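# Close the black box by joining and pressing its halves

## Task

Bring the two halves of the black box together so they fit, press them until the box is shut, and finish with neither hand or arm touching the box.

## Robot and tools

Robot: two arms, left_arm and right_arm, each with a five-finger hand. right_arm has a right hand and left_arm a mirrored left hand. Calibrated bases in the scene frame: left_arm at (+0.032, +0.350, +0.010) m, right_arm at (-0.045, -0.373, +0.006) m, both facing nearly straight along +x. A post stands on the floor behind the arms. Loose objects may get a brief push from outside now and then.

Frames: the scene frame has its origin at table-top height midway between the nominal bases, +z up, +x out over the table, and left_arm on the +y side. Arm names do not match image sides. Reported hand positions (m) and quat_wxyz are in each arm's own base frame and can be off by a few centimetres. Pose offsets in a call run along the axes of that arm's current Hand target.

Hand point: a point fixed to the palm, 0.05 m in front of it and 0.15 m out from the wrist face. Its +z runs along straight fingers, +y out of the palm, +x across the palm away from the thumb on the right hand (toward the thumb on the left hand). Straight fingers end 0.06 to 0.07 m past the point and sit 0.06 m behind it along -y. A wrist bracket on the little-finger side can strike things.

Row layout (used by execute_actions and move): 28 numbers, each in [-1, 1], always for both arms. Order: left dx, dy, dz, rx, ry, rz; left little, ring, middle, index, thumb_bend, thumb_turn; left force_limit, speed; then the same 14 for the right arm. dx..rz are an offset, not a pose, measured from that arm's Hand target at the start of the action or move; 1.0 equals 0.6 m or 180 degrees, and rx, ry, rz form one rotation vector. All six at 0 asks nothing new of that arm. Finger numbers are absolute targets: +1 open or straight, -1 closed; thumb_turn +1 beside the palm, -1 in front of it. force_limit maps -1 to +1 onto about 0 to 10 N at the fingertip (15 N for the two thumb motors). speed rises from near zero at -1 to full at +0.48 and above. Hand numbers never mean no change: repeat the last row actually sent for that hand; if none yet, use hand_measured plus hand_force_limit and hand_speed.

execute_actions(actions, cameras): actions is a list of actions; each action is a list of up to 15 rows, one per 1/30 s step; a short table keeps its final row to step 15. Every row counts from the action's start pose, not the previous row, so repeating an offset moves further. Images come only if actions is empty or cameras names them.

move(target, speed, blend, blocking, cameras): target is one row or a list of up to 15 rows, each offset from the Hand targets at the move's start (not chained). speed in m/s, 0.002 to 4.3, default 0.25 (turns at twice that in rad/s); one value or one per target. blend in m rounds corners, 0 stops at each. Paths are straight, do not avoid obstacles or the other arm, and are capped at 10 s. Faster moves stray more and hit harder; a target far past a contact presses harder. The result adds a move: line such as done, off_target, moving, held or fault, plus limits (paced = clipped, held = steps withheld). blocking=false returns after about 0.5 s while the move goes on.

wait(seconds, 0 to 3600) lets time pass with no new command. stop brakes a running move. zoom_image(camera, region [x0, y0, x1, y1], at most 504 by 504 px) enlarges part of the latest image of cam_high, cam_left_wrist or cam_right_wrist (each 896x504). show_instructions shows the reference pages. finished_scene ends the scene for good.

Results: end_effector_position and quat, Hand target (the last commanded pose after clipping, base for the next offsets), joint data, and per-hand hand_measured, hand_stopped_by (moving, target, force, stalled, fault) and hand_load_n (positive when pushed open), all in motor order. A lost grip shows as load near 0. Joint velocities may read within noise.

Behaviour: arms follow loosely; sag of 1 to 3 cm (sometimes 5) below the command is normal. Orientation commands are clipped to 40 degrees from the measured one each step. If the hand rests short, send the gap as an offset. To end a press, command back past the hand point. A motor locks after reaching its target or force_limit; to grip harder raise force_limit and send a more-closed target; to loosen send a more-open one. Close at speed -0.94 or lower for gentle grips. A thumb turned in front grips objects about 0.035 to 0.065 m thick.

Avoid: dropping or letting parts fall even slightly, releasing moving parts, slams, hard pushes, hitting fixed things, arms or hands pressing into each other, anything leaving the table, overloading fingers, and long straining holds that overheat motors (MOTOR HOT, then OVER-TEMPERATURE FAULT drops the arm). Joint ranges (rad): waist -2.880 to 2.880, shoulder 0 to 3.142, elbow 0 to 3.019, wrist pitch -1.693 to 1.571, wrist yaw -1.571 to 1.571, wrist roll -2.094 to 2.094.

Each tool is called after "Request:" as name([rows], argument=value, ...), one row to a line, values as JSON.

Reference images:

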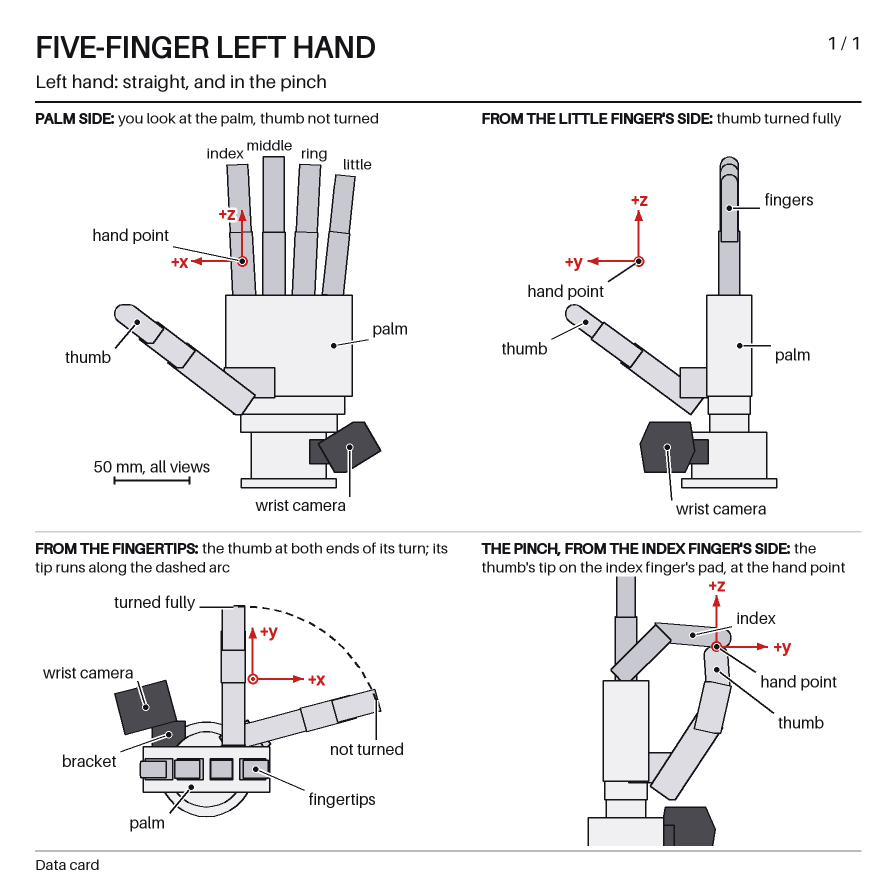

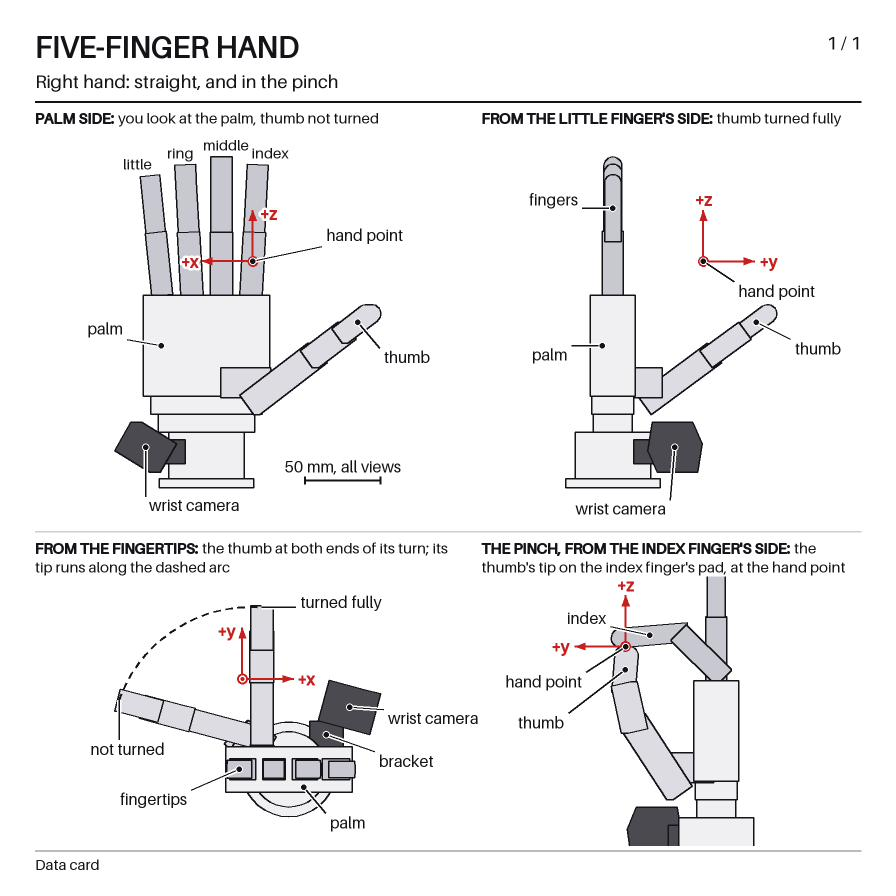

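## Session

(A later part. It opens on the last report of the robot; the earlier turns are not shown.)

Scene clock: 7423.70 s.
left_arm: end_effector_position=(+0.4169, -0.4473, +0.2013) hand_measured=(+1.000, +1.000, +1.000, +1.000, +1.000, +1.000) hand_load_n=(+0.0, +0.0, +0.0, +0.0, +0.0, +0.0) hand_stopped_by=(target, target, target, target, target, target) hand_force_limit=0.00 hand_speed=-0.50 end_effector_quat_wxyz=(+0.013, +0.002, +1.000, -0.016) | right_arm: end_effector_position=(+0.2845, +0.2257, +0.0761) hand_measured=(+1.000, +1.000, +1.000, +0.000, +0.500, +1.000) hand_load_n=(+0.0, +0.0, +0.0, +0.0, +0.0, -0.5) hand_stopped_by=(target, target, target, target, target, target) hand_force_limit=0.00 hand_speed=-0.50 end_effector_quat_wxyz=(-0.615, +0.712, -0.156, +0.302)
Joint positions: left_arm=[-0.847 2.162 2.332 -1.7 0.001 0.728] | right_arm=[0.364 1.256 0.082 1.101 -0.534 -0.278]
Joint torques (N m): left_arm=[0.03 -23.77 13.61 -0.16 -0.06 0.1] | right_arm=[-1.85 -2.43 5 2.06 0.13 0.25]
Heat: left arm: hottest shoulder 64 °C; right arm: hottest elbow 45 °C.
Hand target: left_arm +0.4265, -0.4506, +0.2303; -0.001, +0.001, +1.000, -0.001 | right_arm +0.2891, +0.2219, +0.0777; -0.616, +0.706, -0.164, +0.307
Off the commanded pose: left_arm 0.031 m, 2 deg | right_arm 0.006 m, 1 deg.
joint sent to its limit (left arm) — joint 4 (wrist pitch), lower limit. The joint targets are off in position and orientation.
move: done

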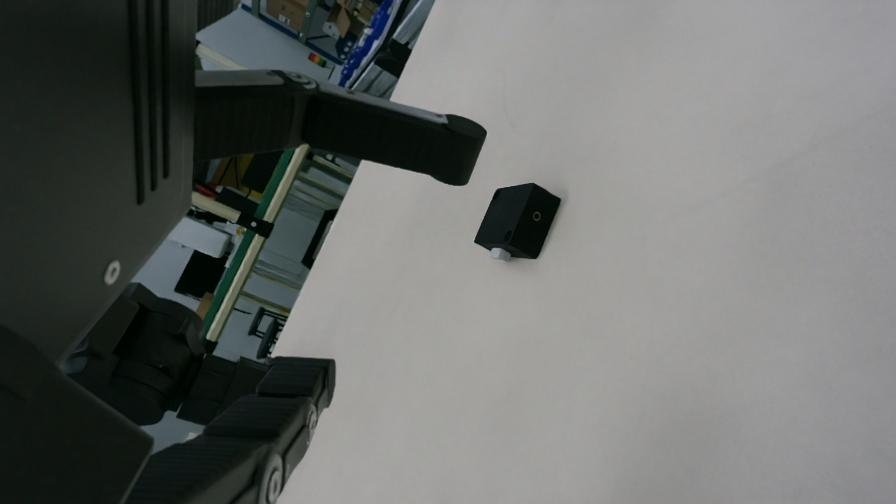

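Request:
zoom_image(camera="cam_right_wrist", region=[465, 175, 575, 270])

Scaled by 4.582 from the camera's image (finer frame: 1280x720).

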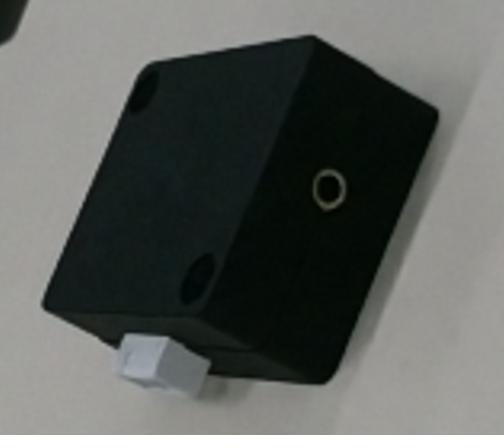

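Request:
move([
  [0,0,0,0,0,0,1,1,1,1,1,1,0,-0.5,0,0,0.13,0,0,0,1,1,1,0,0.5,1,0,-0.5],
], speed=0.15, cameras=["cam_right_wrist"])

Scene clock: 7441.13 s.
left_arm: end_effector_position=(+0.4169, -0.4473, +0.2013) hand_measured=(+1.000, +1.000, +1.000, +1.000, +1.000, +1.000) hand_load_n=(+0.0, +0.0, +0.0, +0.0, +0.0, +0.0) hand_stopped_by=(target, target, target, target, target, target) hand_force_limit=0.00 hand_speed=-0.50 end_effector_quat_wxyz=(+0.013, +0.002, +1.000, -0.016) | right_arm: end_effector_position=(+0.3273, +0.2727, +0.0625) hand_measured=(+1.000, +1.000, +1.000, +0.000, +0.500, +1.000) hand_load_n=(+0.0, +0.0, +0.0, +0.0, +0.0, -0.5) hand_stopped_by=(target, target, target, target, target, target) hand_force_limit=0.00 hand_speed=-0.50 end_effector_quat_wxyz=(-0.605, +0.718, -0.168, +0.300)
Joint positions: left_arm=[-0.847 2.162 2.332 -1.7 0.001 0.728] | right_arm=[0.493 1.475 0.231 1.149 -0.385 -0.267]
Joint torques (N m): left_arm=[-0.15 -23.94 13.7 -0.24 -0.05 0.08] | right_arm=[-0.03 -5.48 6.67 2.15 0.23 0.21]
Heat: left arm: hottest shoulder 65 °C; right arm: hottest elbow 40 °C.
Hand target: left_arm +0.4265, -0.4506, +0.2303; -0.001, +0.001, +1.000, -0.001 | right_arm +0.3387, +0.2820, +0.0736; -0.616, +0.707, -0.165, +0.307
Off the commanded pose: left_arm 0.031 m, 2 deg | right_arm 0.018 m, 2 deg.
joint sent to its limit (left arm) — joint 4 (wrist pitch), lower limit. The joint targets are off in position and orientation.
move: off_target (right_arm)

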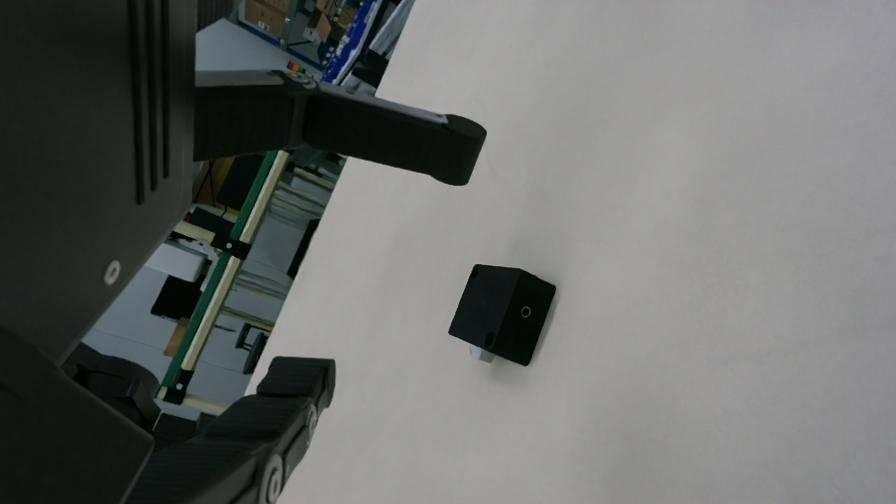

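Request:
zoom_image(camera="cam_right_wrist", region=[440, 255, 570, 375])

Scaled by 3.877 from the camera's image (finer frame: 1280x720).

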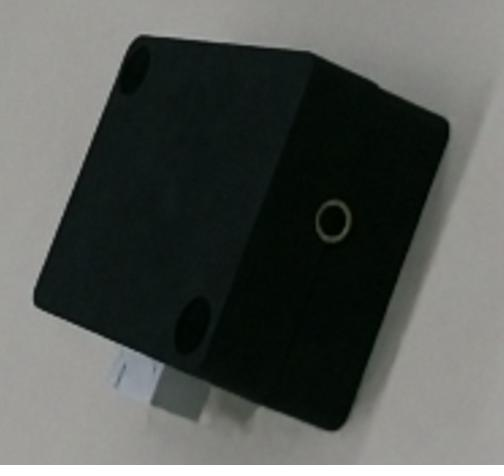

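Request:
move([
  [0,0,0,0,0,0,1,1,1,1,1,1,0,-0.5,-0.016,-0.214,-0.1128,0,0,0,-1,-1,-1,-1,1,1,0,-0.2],
  [0,0,0,0,0,0,1,1,1,1,1,1,0,-0.5,-0.0943,-0.1173,-0.0332,-0.4822,-0.0444,0.0719,-1,-1,-1,-1,1,1,0,-0.2],
], speed=0.2, cameras=["cam_left_wrist","cam_right_wrist"])

Scene clock: 7552.23 s.
left_arm: end_effector_position=(+0.4169, -0.4473, +0.2013) hand_measured=(+1.000, +1.000, +1.000, +1.000, +1.000, +1.000) hand_load_n=(+0.0, +0.0, +0.0, +0.0, +0.0, +0.0) hand_stopped_by=(target, target, target, target, target, target) hand_force_limit=0.00 hand_speed=-0.50 end_effector_quat_wxyz=(+0.013, +0.002, +1.000, -0.016) | right_arm: end_effector_position=(+0.2644, +0.3013, +0.1207) hand_measured=(-1.000, -1.000, -1.000, -1.000, +1.000, +1.000) hand_load_n=(+0.0, +0.0, +0.0, +0.0, +0.0, +0.0) hand_stopped_by=(target, target, target, target, target, target) hand_force_limit=0.00 hand_speed=-0.20 end_effector_quat_wxyz=(+0.009, +0.934, -0.358, -0.003)
Joint positions: left_arm=[-0.847 2.162 2.332 -1.7 0.001 0.728] | right_arm=[0.784 1.608 1.293 -1.275 0.002 -0.055]
Joint torques (N m): left_arm=[-0.21 -23.53 13.76 -0.17 -0.05 0.13] | right_arm=[-0.03 -12.22 11.07 -0.62 0 0.22]
Heat: left arm: hottest shoulder 65 °C; right arm: hottest elbow 37 °C.
Hand target: left_arm +0.4265, -0.4506, +0.2303; -0.001, +0.001, +1.000, -0.001 | right_arm +0.2730, +0.3143, +0.1300; -0.001, +0.932, -0.362, +0.000
Off the commanded pose: left_arm 0.031 m, 2 deg | right_arm 0.018 m, 1 deg.
joint sent to its limit (left arm) — joint 4 (wrist pitch), lower limit. The joint targets are off in position and orientation.
move: off_target (right_arm)

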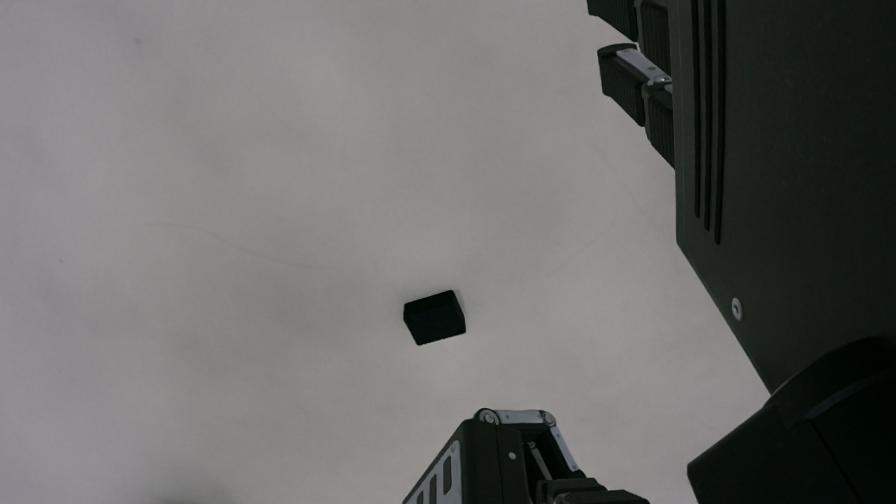

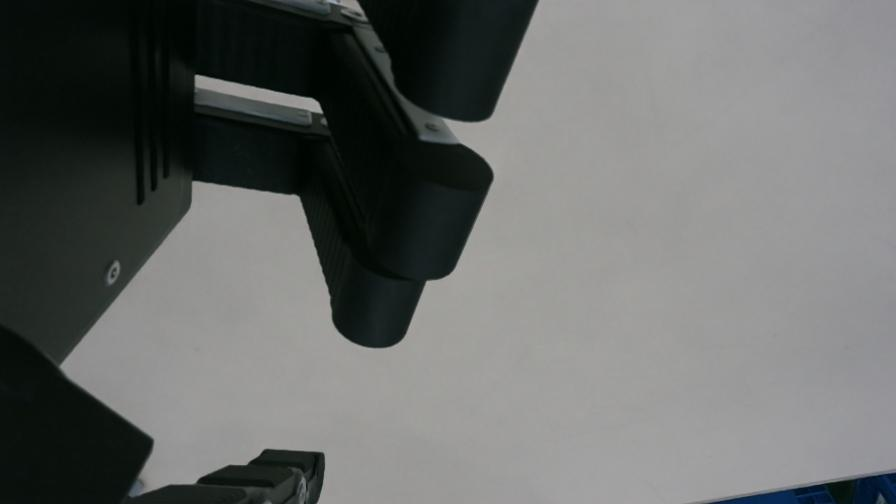

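Request:
move([
  [0,0,0,0,0,0,1,1,1,1,1,1,0,-0.5,-0.004,-0.019,0.1,0,0,0,-1,-1,-1,-1,1,1,0,-0.2],
], speed=0.15, cameras=["cam_left_wrist"])

Scene clock: 7572.97 s.
left_arm: end_effector_position=(+0.4169, -0.4473, +0.2013) hand_measured=(+1.000, +1.000, +1.000, +1.000, +1.000, +1.000) hand_load_n=(+0.0, +0.0, +0.0, +0.0, +0.0, +0.0) hand_stopped_by=(target, target, target, target, target, target) hand_force_limit=0.00 hand_speed=-0.50 end_effector_quat_wxyz=(+0.013, +0.002, +1.000, -0.016) | right_arm: end_effector_position=(+0.2770, +0.3179, +0.0732) hand_measured=(-1.000, -1.000, -1.000, -1.000, +1.000, +1.000) hand_load_n=(+0.0, +0.0, +0.0, +0.0, +0.0, +0.0) hand_stopped_by=(target, target, target, target, target, target) hand_force_limit=0.00 hand_speed=-0.20 end_effector_quat_wxyz=(+0.003, +0.934, -0.357, +0.000)
Joint positions: left_arm=[-0.847 2.162 2.332 -1.7 0.001 0.728] | right_arm=[0.79 1.694 1.271 -1.154 0.002 -0.05]
Joint torques (N m): left_arm=[-0.15 -23.94 13.59 -0.16 -0.05 0.08] | right_arm=[-0.03 -13.51 7.97 0.23 0.01 0.22]
Heat: left arm: hottest shoulder 65 °C; right arm: hottest elbow 42 °C.
Hand target: left_arm +0.4265, -0.4506, +0.2303; -0.001, +0.001, +1.000, -0.001 | right_arm +0.2789, +0.3243, +0.0700; -0.001, +0.932, -0.361, +0.000
Off the commanded pose: left_arm 0.031 m, 2 deg | right_arm 0.007 m, 1 deg.
joint sent to its limit (left arm) — joint 4 (wrist pitch), lower limit. The joint targets are off in position and orientation.
move: done

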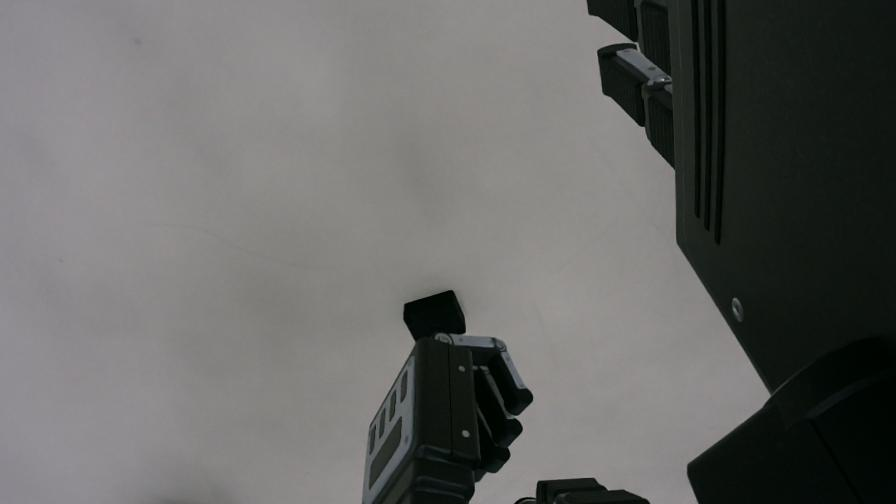

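Request:
move([
  [0,0,0,0,0,0,1,1,1,1,1,1,0,-0.5,-0.0037,0.0034,0.0583,0,0,0,-1,-1,-1,-1,1,1,0,-0.2],
], speed=0.1, cameras=["cam_left_wrist","cam_right_wrist"])

Request:
zoom_image(camera="cam_left_wrist", region=[370, 260, 530, 420])

Scene clock: 7618.50 s.
left_arm: end_effector_position=(+0.4169, -0.4473, +0.2013) hand_measured=(+1.000, +1.000, +1.000, +1.000, +1.000, +1.000) hand_load_n=(+0.0, +0.0, +0.0, +0.0, +0.0, +0.0) hand_stopped_by=(target, target, target, target, target, target) hand_force_limit=0.00 hand_speed=-0.50 end_effector_quat_wxyz=(+0.013, +0.002, +1.000, -0.016) | right_arm: end_effector_position=(+0.2752, +0.3184, +0.0394) hand_measured=(-1.000, -1.000, -1.000, -1.000, +1.000, +1.000) hand_load_n=(+0.0, +0.0, +0.0, +0.0, +0.0, +0.0) hand_stopped_by=(target, target, target, target, target, target) hand_force_limit=0.00 hand_speed=-0.20 end_effector_quat_wxyz=(+0.002, +0.934, -0.358, +0.000)
Joint positions: left_arm=[-0.847 2.162 2.332 -1.7 0.001 0.728] | right_arm=[0.793 1.73 1.221 -1.065 0.002 -0.045]
Joint torques (N m): left_arm=[-0.09 -24 13.61 -0.23 -0.05 0.11] | right_arm=[0.03 -13.98 7.49 0.17 0 0.2]
Heat: left arm: hottest shoulder 65 °C; right arm: hottest elbow 40 °C.
Hand target: left_arm +0.4265, -0.4506, +0.2303; -0.001, +0.001, +1.000, -0.001 | right_arm +0.2759, +0.3244, +0.0351; -0.001, +0.932, -0.362, +0.000
Off the commanded pose: left_arm 0.031 m, 2 deg | right_arm 0.007 m, 0 deg.
joint sent to its limit (left arm) — joint 4 (wrist pitch), lower limit. The joint targets are off in position and orientation.
move: done

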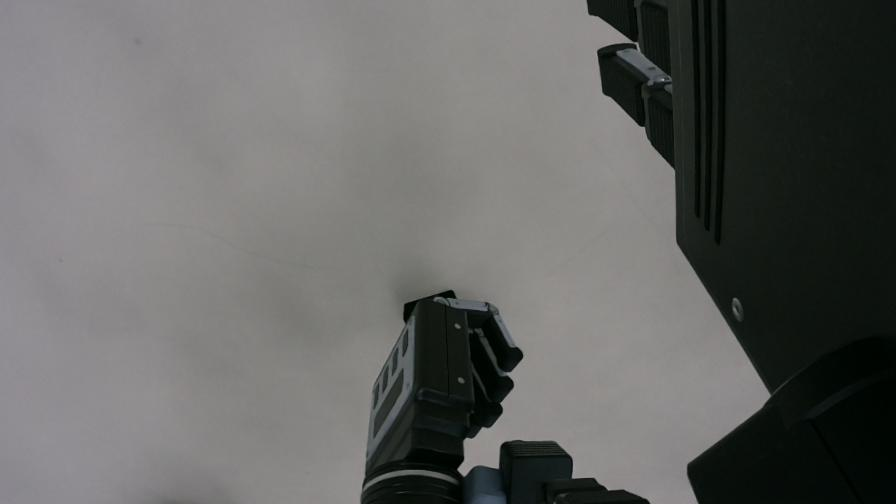

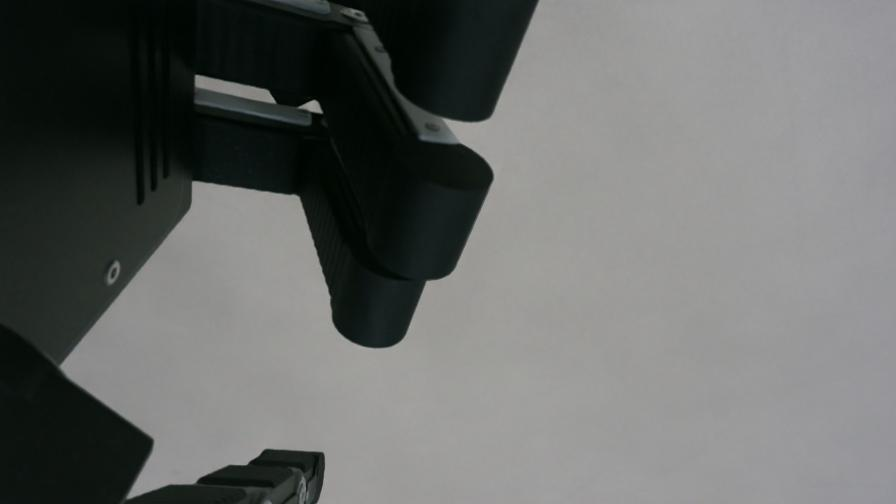

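Scaled by 3.150 from the camera's image (finer frame: 1280x720).

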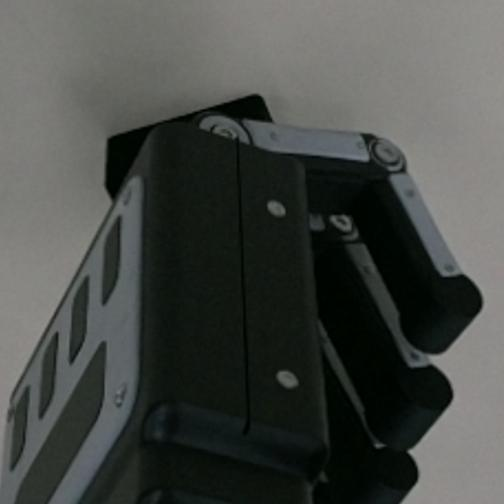

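Request:
move([
  [0,0,0,0,0,0,1,1,1,1,1,1,0,-0.5,-0.0296,-0.025,0.0,0,0,0,-1,-1,-1,-1,1,1,0,-0.2],
], speed=0.1, cameras=["cam_left_wrist"])

Request:
zoom_image(camera="cam_left_wrist", region=[370, 260, 530, 420])

Scene clock: 7662.67 s.
left_arm: end_effector_position=(+0.4169, -0.4473, +0.2013) hand_measured=(+1.000, +1.000, +1.000, +1.000, +1.000, +1.000) hand_load_n=(+0.0, +0.0, +0.0, +0.0, +0.0, +0.0) hand_stopped_by=(target, target, target, target, target, target) hand_force_limit=0.00 hand_speed=-0.50 end_effector_quat_wxyz=(+0.013, +0.002, +1.000, -0.016) | right_arm: end_effector_position=(+0.2611, +0.3332, +0.0296) hand_measured=(-1.000, -1.000, -1.000, -1.000, +1.000, +1.000) hand_load_n=(+0.0, +0.0, +0.0, +0.0, +0.0, +0.0) hand_stopped_by=(target, target, target, target, target, target) hand_force_limit=0.00 hand_speed=-0.20 end_effector_quat_wxyz=(+0.012, +0.935, -0.355, -0.004)
Joint positions: left_arm=[-0.847 2.162 2.332 -1.7 0.001 0.728] | right_arm=[0.836 1.76 1.23 -1.065 0.002 -0.009]
Joint torques (N m): left_arm=[-0.09 -23.53 13.61 -0.2 -0.02 0.09] | right_arm=[-0.44 -13.92 10.13 -0.32 0.03 0.21]
Heat: left arm: hottest shoulder 65 °C; right arm: hottest elbow 39 °C.
Hand target: left_arm +0.4265, -0.4506, +0.2303; -0.001, +0.001, +1.000, -0.001 | right_arm +0.2729, +0.3474, +0.0351; -0.001, +0.932, -0.361, +0.000
Off the commanded pose: left_arm 0.031 m, 2 deg | right_arm 0.019 m, 2 deg.
joint sent to its limit (left arm) — joint 4 (wrist pitch), lower limit. The joint targets are off in position and orientation.
move: off_target (right_arm)

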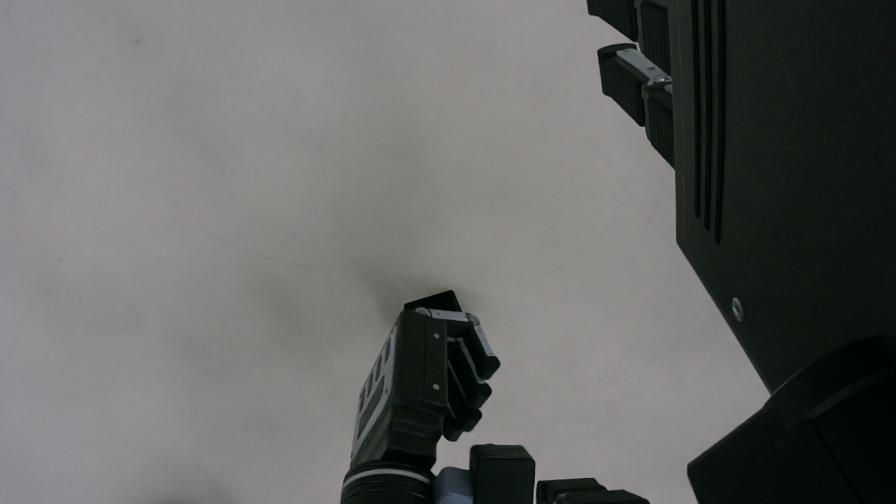

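Scaled by 3.150 from the camera's image (finer frame: 1280x720).

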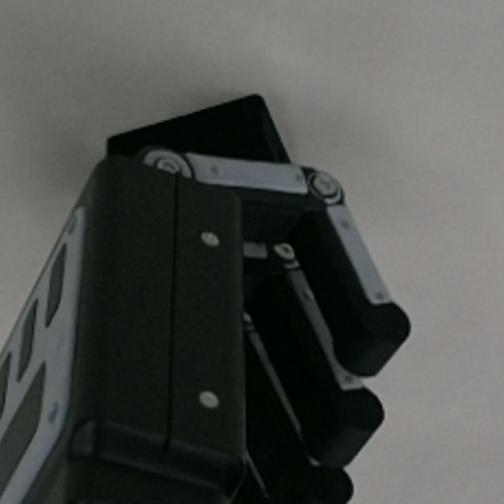

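Request:
move([
  [0,0,0,0,0,0,1,1,1,1,1,1,0,-0.5,0.001,-0.0212,-0.0167,0,0,0,-1,-1,-1,-1,1,1,0,-0.2],
], speed=0.1, cameras=["cam_left_wrist"])

Request:
zoom_image(camera="cam_left_wrist", region=[370, 260, 530, 420])

Scene clock: 7692.50 s.
left_arm: end_effector_position=(+0.4169, -0.4473, +0.2013) hand_measured=(+1.000, +1.000, +1.000, +1.000, +1.000, +1.000) hand_load_n=(+0.0, +0.0, +0.0, +0.0, +0.0, +0.0) hand_stopped_by=(target, target, target, target, target, target) hand_force_limit=0.00 hand_speed=-0.50 end_effector_quat_wxyz=(+0.013, +0.002, +1.000, -0.016) | right_arm: end_effector_position=(+0.2720, +0.3453, +0.0406) hand_measured=(-1.000, -1.000, -1.000, -1.000, +1.000, +1.000) hand_load_n=(+0.5, +0.0, +0.0, +0.0, +0.0, +0.0) hand_stopped_by=(target, target, target, target, target, target) hand_force_limit=0.00 hand_speed=-0.20 end_effector_quat_wxyz=(+0.005, +0.935, -0.355, -0.001)
Joint positions: left_arm=[-0.847 2.162 2.332 -1.7 0.001 0.728] | right_arm=[0.836 1.774 1.285 -1.093 0.002 -0.009]
Joint torques (N m): left_arm=[-0.03 -23.65 13.6 -0.12 -0.07 0.1] | right_arm=[-0.73 -14.21 10.3 -0.64 0.04 0.19]
Heat: left arm: hottest shoulder 65 °C; right arm: hottest elbow 40 °C.
Hand target: left_arm +0.4265, -0.4506, +0.2303; -0.001, +0.001, +1.000, -0.001 | right_arm +0.2819, +0.3564, +0.0451; -0.001, +0.932, -0.361, +0.000
Off the commanded pose: left_arm 0.031 m, 2 deg | right_arm 0.016 m, 1 deg.
joint sent to its limit (left arm) — joint 4 (wrist pitch), lower limit. The joint targets are off in position and orientation.
move: off_target (right_arm)

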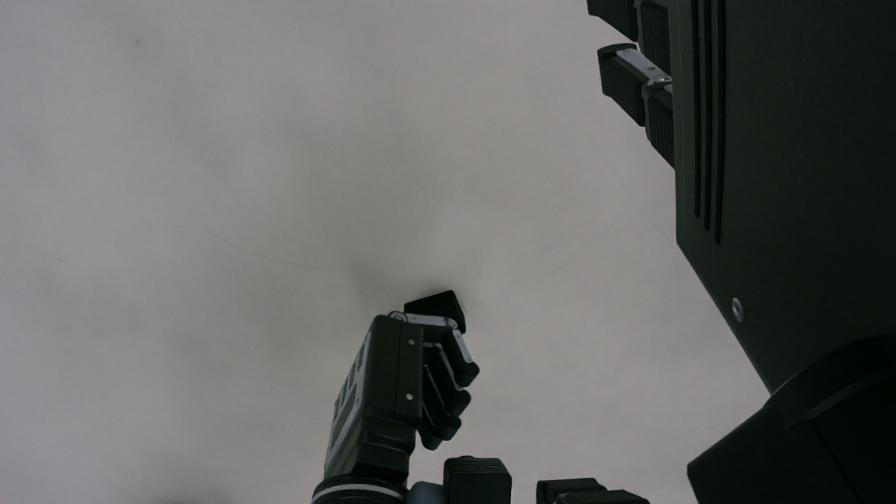

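Scaled by 3.150 from the camera's image (finer frame: 1280x720).

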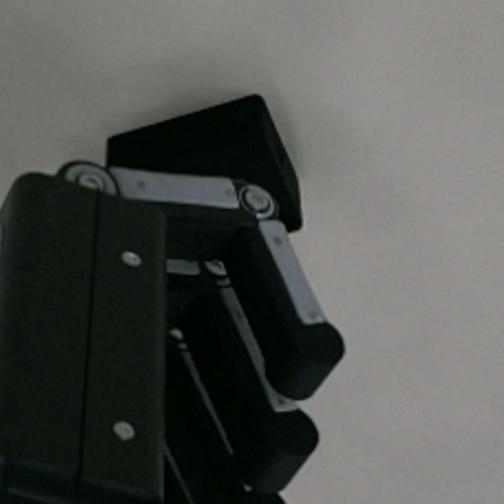

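Request:
move([
  [0,0,0,0,0,0,1,1,1,1,1,1,0,-0.5,0,0,0.045,0,0,0,-1,-1,-1,-1,1,1,0,-0.2],
], speed=0.05, cameras=["cam_left_wrist"])

Request:
zoom_image(camera="cam_left_wrist", region=[370, 260, 530, 420])

Scene clock: 7710.23 s.
left_arm: end_effector_position=(+0.4169, -0.4473, +0.2013) hand_measured=(+1.000, +1.000, +1.000, +1.000, +1.000, +1.000) hand_load_n=(+0.0, +0.0, +0.0, +0.0, +0.0, +0.0) hand_stopped_by=(target, target, target, target, target, target) hand_force_limit=0.00 hand_speed=-0.50 end_effector_quat_wxyz=(+0.013, +0.002, +1.000, -0.016) | right_arm: end_effector_position=(+0.2771, +0.3510, +0.0232) hand_measured=(-1.000, -1.000, -1.000, -1.000, +1.000, +1.000) hand_load_n=(+0.0, +0.0, +0.0, +0.0, +0.0, +0.0) hand_stopped_by=(target, target, target, target, target, target) hand_force_limit=0.00 hand_speed=-0.20 end_effector_quat_wxyz=(+0.002, +0.935, -0.355, +0.000)
Joint positions: left_arm=[-0.847 2.162 2.332 -1.7 0.001 0.728] | right_arm=[0.836 1.809 1.285 -1.051 0.002 -0.009]
Joint torques (N m): left_arm=[-0.21 -23.82 13.61 -0.16 -0.05 0.1] | right_arm=[-0.73 -14.68 7.88 0.24 0.02 0.21]
Heat: left arm: hottest shoulder 65 °C; right arm: hottest elbow 40 °C.
Hand target: left_arm +0.4265, -0.4506, +0.2303; -0.001, +0.001, +1.000, -0.001 | right_arm +0.2819, +0.3564, +0.0181; -0.001, +0.932, -0.361, +0.000
Off the commanded pose: left_arm 0.031 m, 2 deg | right_arm 0.009 m, 1 deg.
joint sent to its limit (left arm) — joint 4 (wrist pitch), lower limit. The joint targets are off in position and orientation.
move: done

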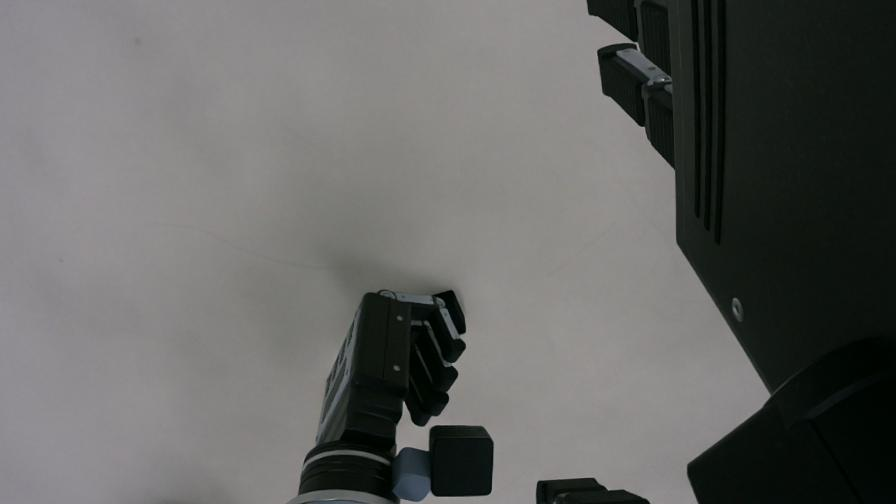

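Scaled by 3.150 from the camera's image (finer frame: 1280x720).

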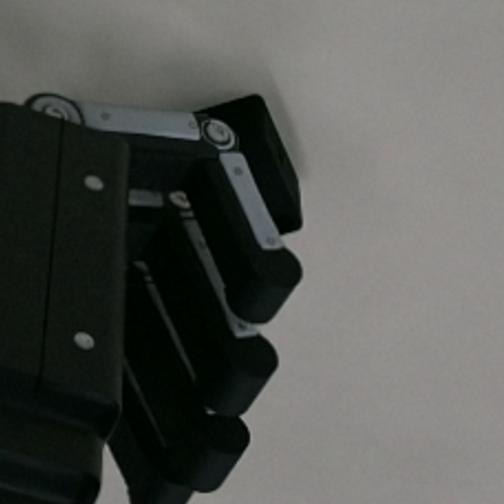

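Request:
move([
  [0,0,0,0,0,0,1,1,1,1,1,1,0,-0.5,0.0308,0.015,-0.0333,0,0,0,-1,-1,-1,-1,1,1,0,-0.2],
  [0,0,0,0,0,0,1,1,1,1,1,1,0,-0.5,0.0015,0.0115,-0.0133,0,0,0,-1,-1,-1,-1,1,1,0,-0.2],
], speed=0.08, cameras=["cam_left_wrist"])

Request:
zoom_image(camera="cam_left_wrist", region=[370, 260, 530, 420])

Scene clock: 7733.60 s.
left_arm: end_effector_position=(+0.4169, -0.4473, +0.2013) hand_measured=(+1.000, +1.000, +1.000, +1.000, +1.000, +1.000) hand_load_n=(+0.0, +0.0, +0.0, +0.0, +0.0, +0.0) hand_stopped_by=(target, target, target, target, target, target) hand_force_limit=0.00 hand_speed=-0.50 end_effector_quat_wxyz=(+0.013, +0.002, +1.000, -0.016) | right_arm: end_effector_position=(+0.2759, +0.3454, +0.0234) hand_measured=(-1.000, -1.000, -1.000, -1.000, +1.000, +1.000) hand_load_n=(+0.0, +0.0, +0.0, +0.0, +0.0, +0.0) hand_stopped_by=(target, target, target, target, target, target) hand_force_limit=0.00 hand_speed=-0.20 end_effector_quat_wxyz=(+0.009, +0.934, -0.357, -0.003)
Joint positions: left_arm=[-0.847 2.162 2.332 -1.7 0.001 0.728] | right_arm=[0.83 1.808 1.28 -1.063 0.002 -0.011]
Joint torques (N m): left_arm=[-0.21 -23.71 13.64 -0.12 -0.05 0.09] | right_arm=[-0.5 -16.38 7.23 0.24 0.04 0.2]
Heat: left arm: hottest shoulder 65 °C; right arm: hottest elbow 39 °C.
Hand target: left_arm +0.4265, -0.4506, +0.2303; -0.001, +0.001, +1.000, -0.001 | right_arm +0.2780, +0.3507, +0.0261; -0.001, +0.932, -0.362, +0.000
Off the commanded pose: left_arm 0.031 m, 2 deg | right_arm 0.006 m, 1 deg.
joint sent to its limit (left arm) — joint 4 (wrist pitch), lower limit. The joint targets are off in position and orientation.
move: done

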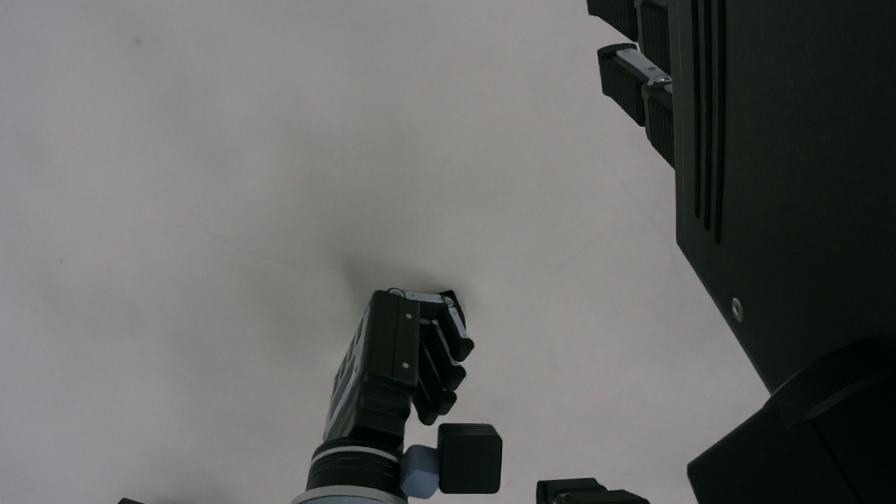

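Scaled by 3.150 from the camera's image (finer frame: 1280x720).

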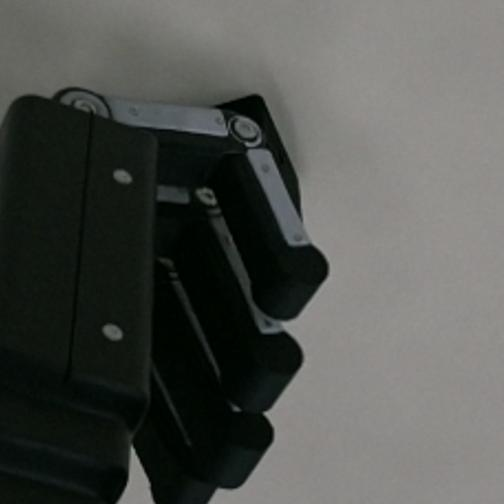

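Request:
move([
  [0,0,0,0,0,0,1,1,1,1,1,1,0,-0.5,0.005,0.004,0.04,0,0,0,-1,-1,-1,-1,1,1,0,-0.2],
], speed=0.04, cameras=["cam_left_wrist"])

Request:
zoom_image(camera="cam_left_wrist", region=[370, 260, 530, 420])

Scene clock: 7745.03 s.
left_arm: end_effector_position=(+0.4169, -0.4473, +0.2013) hand_measured=(+1.000, +1.000, +1.000, +1.000, +1.000, +1.000) hand_load_n=(+0.0, +0.0, +0.0, +0.0, +0.0, +0.0) hand_stopped_by=(target, target, target, target, target, target) hand_force_limit=0.00 hand_speed=-0.50 end_effector_quat_wxyz=(+0.013, +0.002, +1.000, -0.016) | right_arm: end_effector_position=(+0.2767, +0.3462, +0.0111) hand_measured=(-1.000, -1.000, -1.000, -1.000, +1.000, +1.000) hand_load_n=(+0.0, +0.0, +0.0, +0.0, +0.0, +0.0) hand_stopped_by=(target, target, target, target, target, target) hand_force_limit=0.00 hand_speed=-0.20 end_effector_quat_wxyz=(-0.004, +0.934, -0.357, +0.002)
Joint positions: left_arm=[-0.847 2.162 2.332 -1.7 0.001 0.728] | right_arm=[0.83 1.808 1.248 -1.003 0.002 -0.011]
Joint torques (N m): left_arm=[-0.5 -23.36 13.63 -0.18 -0.06 0.09] | right_arm=[-1.14 -14.39 7.05 0.25 0.06 0.16]
Heat: left arm: hottest shoulder 65 °C; right arm: hottest elbow 39 °C.
Hand target: left_arm +0.4265, -0.4506, +0.2303; -0.001, +0.001, +1.000, -0.001 | right_arm +0.2786, +0.3470, +0.0021; -0.001, +0.932, -0.362, +0.000
Off the commanded pose: left_arm 0.031 m, 2 deg | right_arm 0.009 m, 1 deg.
joint sent to its limit (left arm) — joint 4 (wrist pitch), lower limit. The joint targets are off in position and orientation.
move: done

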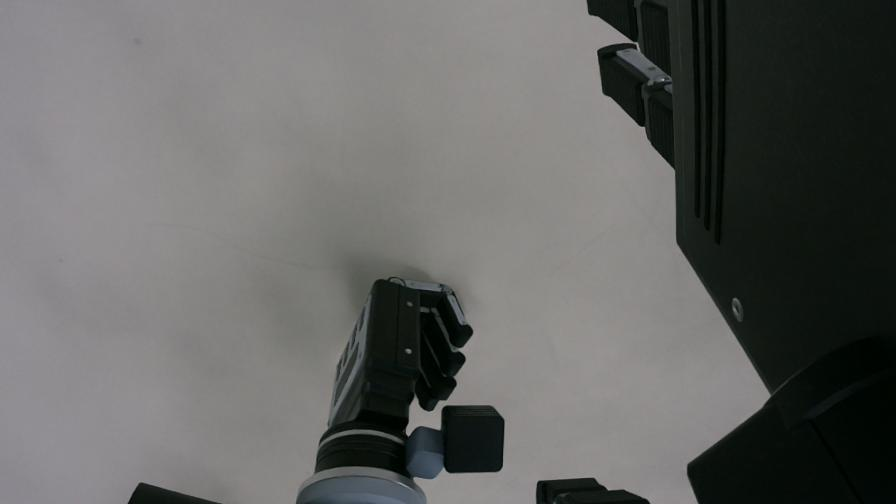

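Scaled by 3.150 from the camera's image (finer frame: 1280x720).

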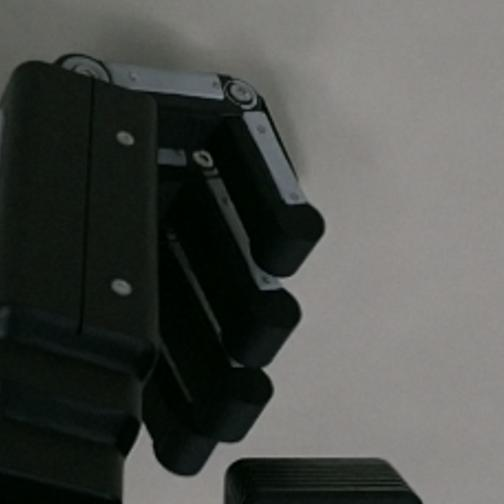

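Request:
move([
  [0,0,0,0,0,0,1,1,1,1,1,1,0,-0.5,0.0,0.0,0.04,0,0,0,-1,-1,-1,-1,1,1,0,-0.2],
], speed=0.04, cameras=["cam_left_wrist"])

Request:
zoom_image(camera="cam_left_wrist", region=[370, 260, 530, 420])

Scene clock: 7754.87 s.
left_arm: end_effector_position=(+0.4169, -0.4473, +0.2013) hand_measured=(+1.000, +1.000, +1.000, +1.000, +1.000, +1.000) hand_load_n=(+0.0, +0.0, +0.0, +0.0, +0.0, +0.0) hand_stopped_by=(target, target, target, target, target, target) hand_force_limit=0.00 hand_speed=-0.50 end_effector_quat_wxyz=(+0.013, +0.002, +1.000, -0.016) | right_arm: end_effector_position=(+0.2818, +0.3518, +0.0077) hand_measured=(-1.000, -1.000, -1.000, -1.000, +1.000, +1.000) hand_load_n=(+0.0, +0.0, +0.0, +0.0, +0.0, +0.0) hand_stopped_by=(target, target, target, target, target, target) hand_force_limit=0.00 hand_speed=-0.20 end_effector_quat_wxyz=(-0.018, +0.934, -0.357, +0.008)
Joint positions: left_arm=[-0.847 2.162 2.332 -1.7 0.001 0.728] | right_arm=[0.83 1.809 1.245 -0.968 0.002 -0.011]
Joint torques (N m): left_arm=[0.15 -23.77 13.64 -0.17 -0.03 0.09] | right_arm=[-0.62 -12.22 5.52 1.1 0.05 0.15]
Heat: left arm: hottest shoulder 65 °C; right arm: hottest elbow 38 °C.
Hand target: left_arm +0.4265, -0.4506, +0.2303; -0.001, +0.001, +1.000, -0.001 | right_arm +0.2787, +0.3470, -0.0219; -0.001, +0.932, -0.362, +0.000
Off the commanded pose: left_arm 0.031 m, 2 deg | right_arm 0.030 m, 2 deg.
joint sent to its limit (left arm) — joint 4 (wrist pitch), lower limit. The joint targets are off in position and orientation.
move: off_target (right_arm)

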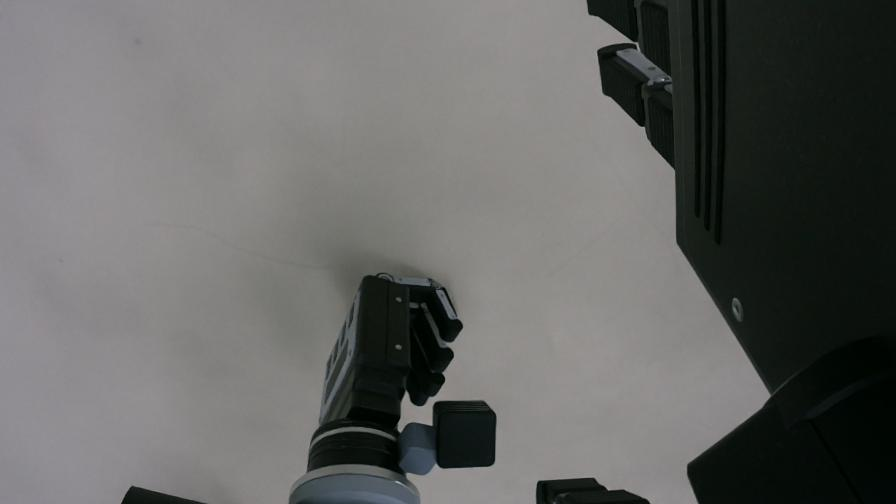

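Scaled by 3.150 from the camera's image (finer frame: 1280x720).

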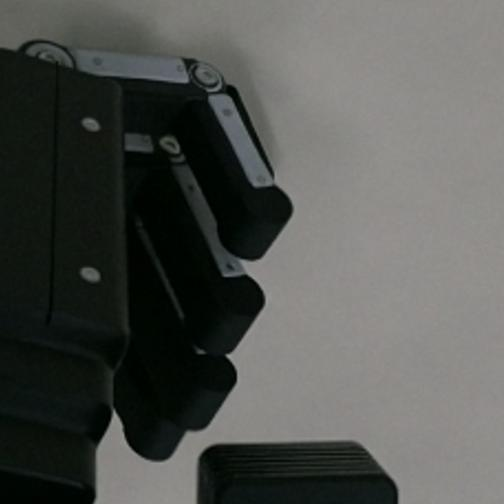

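Request:
move([
  [0,0,0,0,0,0,1,1,1,1,1,1,0,-0.5,-0.0017,0.02,0.06,0,0,0,-1,-1,-1,-1,1,1,0,-0.2],
], speed=0.05, cameras=["cam_left_wrist"])

Request:
zoom_image(camera="cam_left_wrist", region=[370, 260, 530, 420])

Scene clock: 7764.40 s.
left_arm: end_effector_position=(+0.4169, -0.4473, +0.2013) hand_measured=(+1.000, +1.000, +1.000, +1.000, +1.000, +1.000) hand_load_n=(+0.0, +0.0, +0.0, +0.0, +0.0, +0.5) hand_stopped_by=(target, target, target, target, target, target) hand_force_limit=0.00 hand_speed=-0.50 end_effector_quat_wxyz=(+0.013, +0.002, +1.000, -0.016) | right_arm: end_effector_position=(+0.2814, +0.3514, +0.0045) hand_measured=(-1.000, -1.000, -1.000, -1.000, +1.000, +1.000) hand_load_n=(+0.0, +0.0, +0.0, +0.0, -0.5, +0.0) hand_stopped_by=(target, target, target, target, target, target) hand_force_limit=0.00 hand_speed=-0.20 end_effector_quat_wxyz=(-0.044, +0.933, -0.356, +0.018)
Joint positions: left_arm=[-0.847 2.162 2.332 -1.7 0.001 0.728] | right_arm=[0.83 1.776 1.193 -0.894 0.002 -0.011]
Joint torques (N m): left_arm=[-0.26 -23.77 13.56 -0.18 -0.06 0.1] | right_arm=[-0.67 -7.06 3.86 1.88 0.07 0.16]
Heat: left arm: hottest shoulder 65 °C; right arm: hottest elbow 37 °C.
Hand target: left_arm +0.4265, -0.4506, +0.2303; -0.001, +0.001, +1.000, -0.001 | right_arm +0.2698, +0.3388, -0.0579; -0.001, +0.932, -0.362, +0.000
Off the commanded pose: left_arm 0.031 m, 2 deg | right_arm 0.065 m, 5 deg.
joint sent to its limit (left arm) — joint 4 (wrist pitch), lower limit. The joint targets are off in position and orientation.
move: off_target (right_arm)

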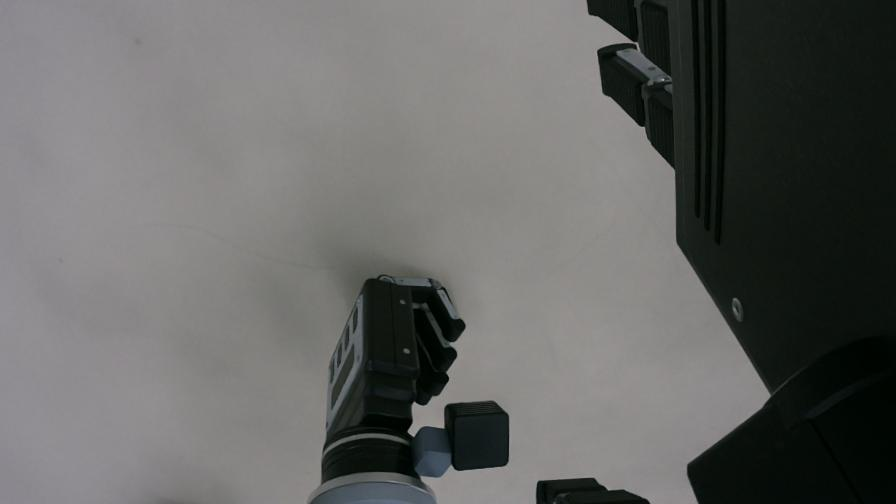

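Scaled by 3.150 from the camera's image (finer frame: 1280x720).

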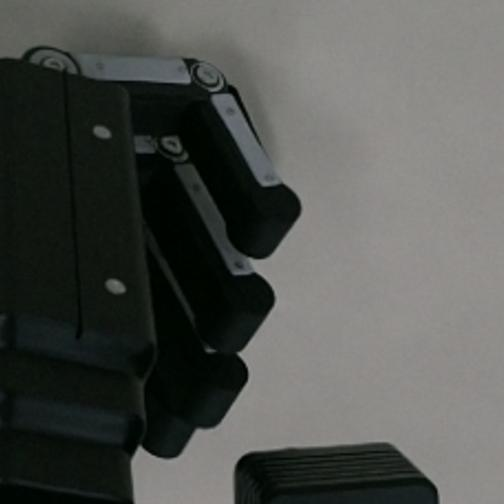

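Request:
move([
  [0,0,0,0,0,0,1,1,1,1,1,1,0,-0.5,0,0.005,0.05,0,0,0,-1,-1,-1,-1,1,1,0,-0.2],
], speed=0.05, cameras=["cam_left_wrist"])

Request:
zoom_image(camera="cam_left_wrist", region=[370, 260, 530, 420])

Scene clock: 7772.80 s.
left_arm: end_effector_position=(+0.4169, -0.4473, +0.2013) hand_measured=(+1.000, +1.000, +1.000, +1.000, +1.000, +1.000) hand_load_n=(+0.0, +0.0, +0.0, +0.0, +0.0, +0.0) hand_stopped_by=(target, target, target, target, target, target) hand_force_limit=0.00 hand_speed=-0.50 end_effector_quat_wxyz=(+0.013, +0.002, +1.000, -0.016) | right_arm: end_effector_position=(+0.2909, +0.3607, +0.0023) hand_measured=(-1.000, -1.000, -1.000, -1.000, +1.000, +1.000) hand_load_n=(+0.0, +0.0, +0.0, +0.0, -0.5, +0.0) hand_stopped_by=(target, target, target, target, target, target) hand_force_limit=0.00 hand_speed=-0.20 end_effector_quat_wxyz=(-0.075, +0.931, -0.356, +0.030)
Joint positions: left_arm=[-0.847 2.162 2.332 -1.7 0.001 0.728] | right_arm=[0.829 1.765 1.176 -0.821 0.002 -0.011]
Joint torques (N m): left_arm=[-0.15 -23.36 13.53 -0.16 -0.03 0.09] | right_arm=[-1.03 -4.25 2.59 1.55 0.08 0.17]
Heat: left arm: hottest shoulder 65 °C; right arm: hottest elbow 37 °C.
Hand target: left_arm +0.4265, -0.4506, +0.2303; -0.001, +0.001, +1.000, -0.001 | right_arm +0.2678, +0.3366, -0.0879; -0.001, +0.932, -0.362, +0.000
Off the commanded pose: left_arm 0.031 m, 2 deg | right_arm 0.096 m, 9 deg.
joint sent to its limit (left arm) — joint 4 (wrist pitch), lower limit. The joint targets are off in position and orientation.
move: off_target (right_arm)

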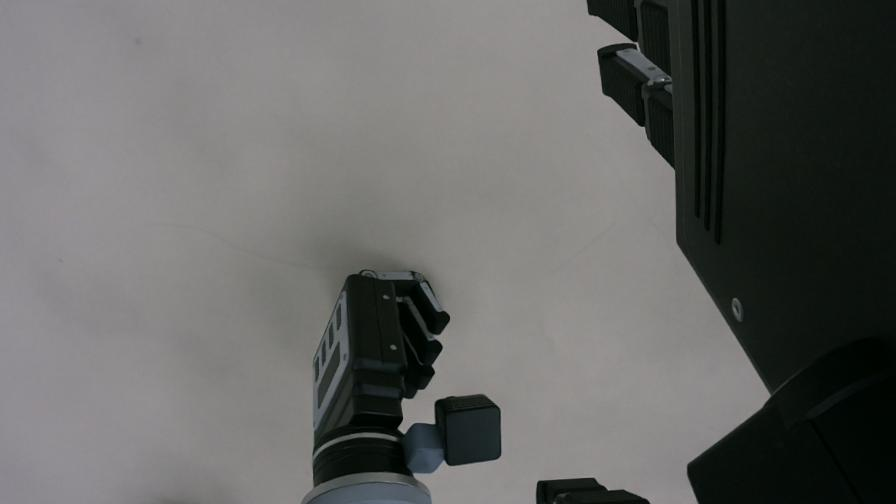

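Scaled by 3.150 from the camera's image (finer frame: 1280x720).

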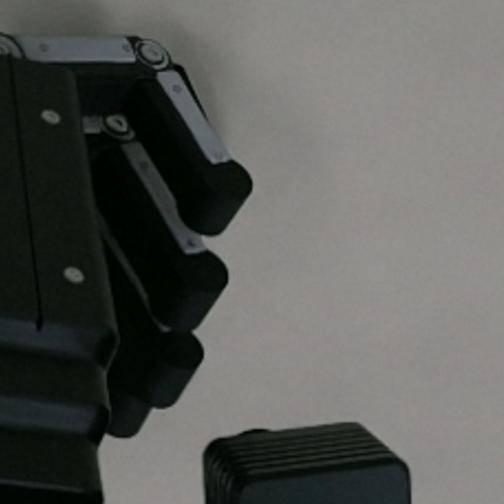

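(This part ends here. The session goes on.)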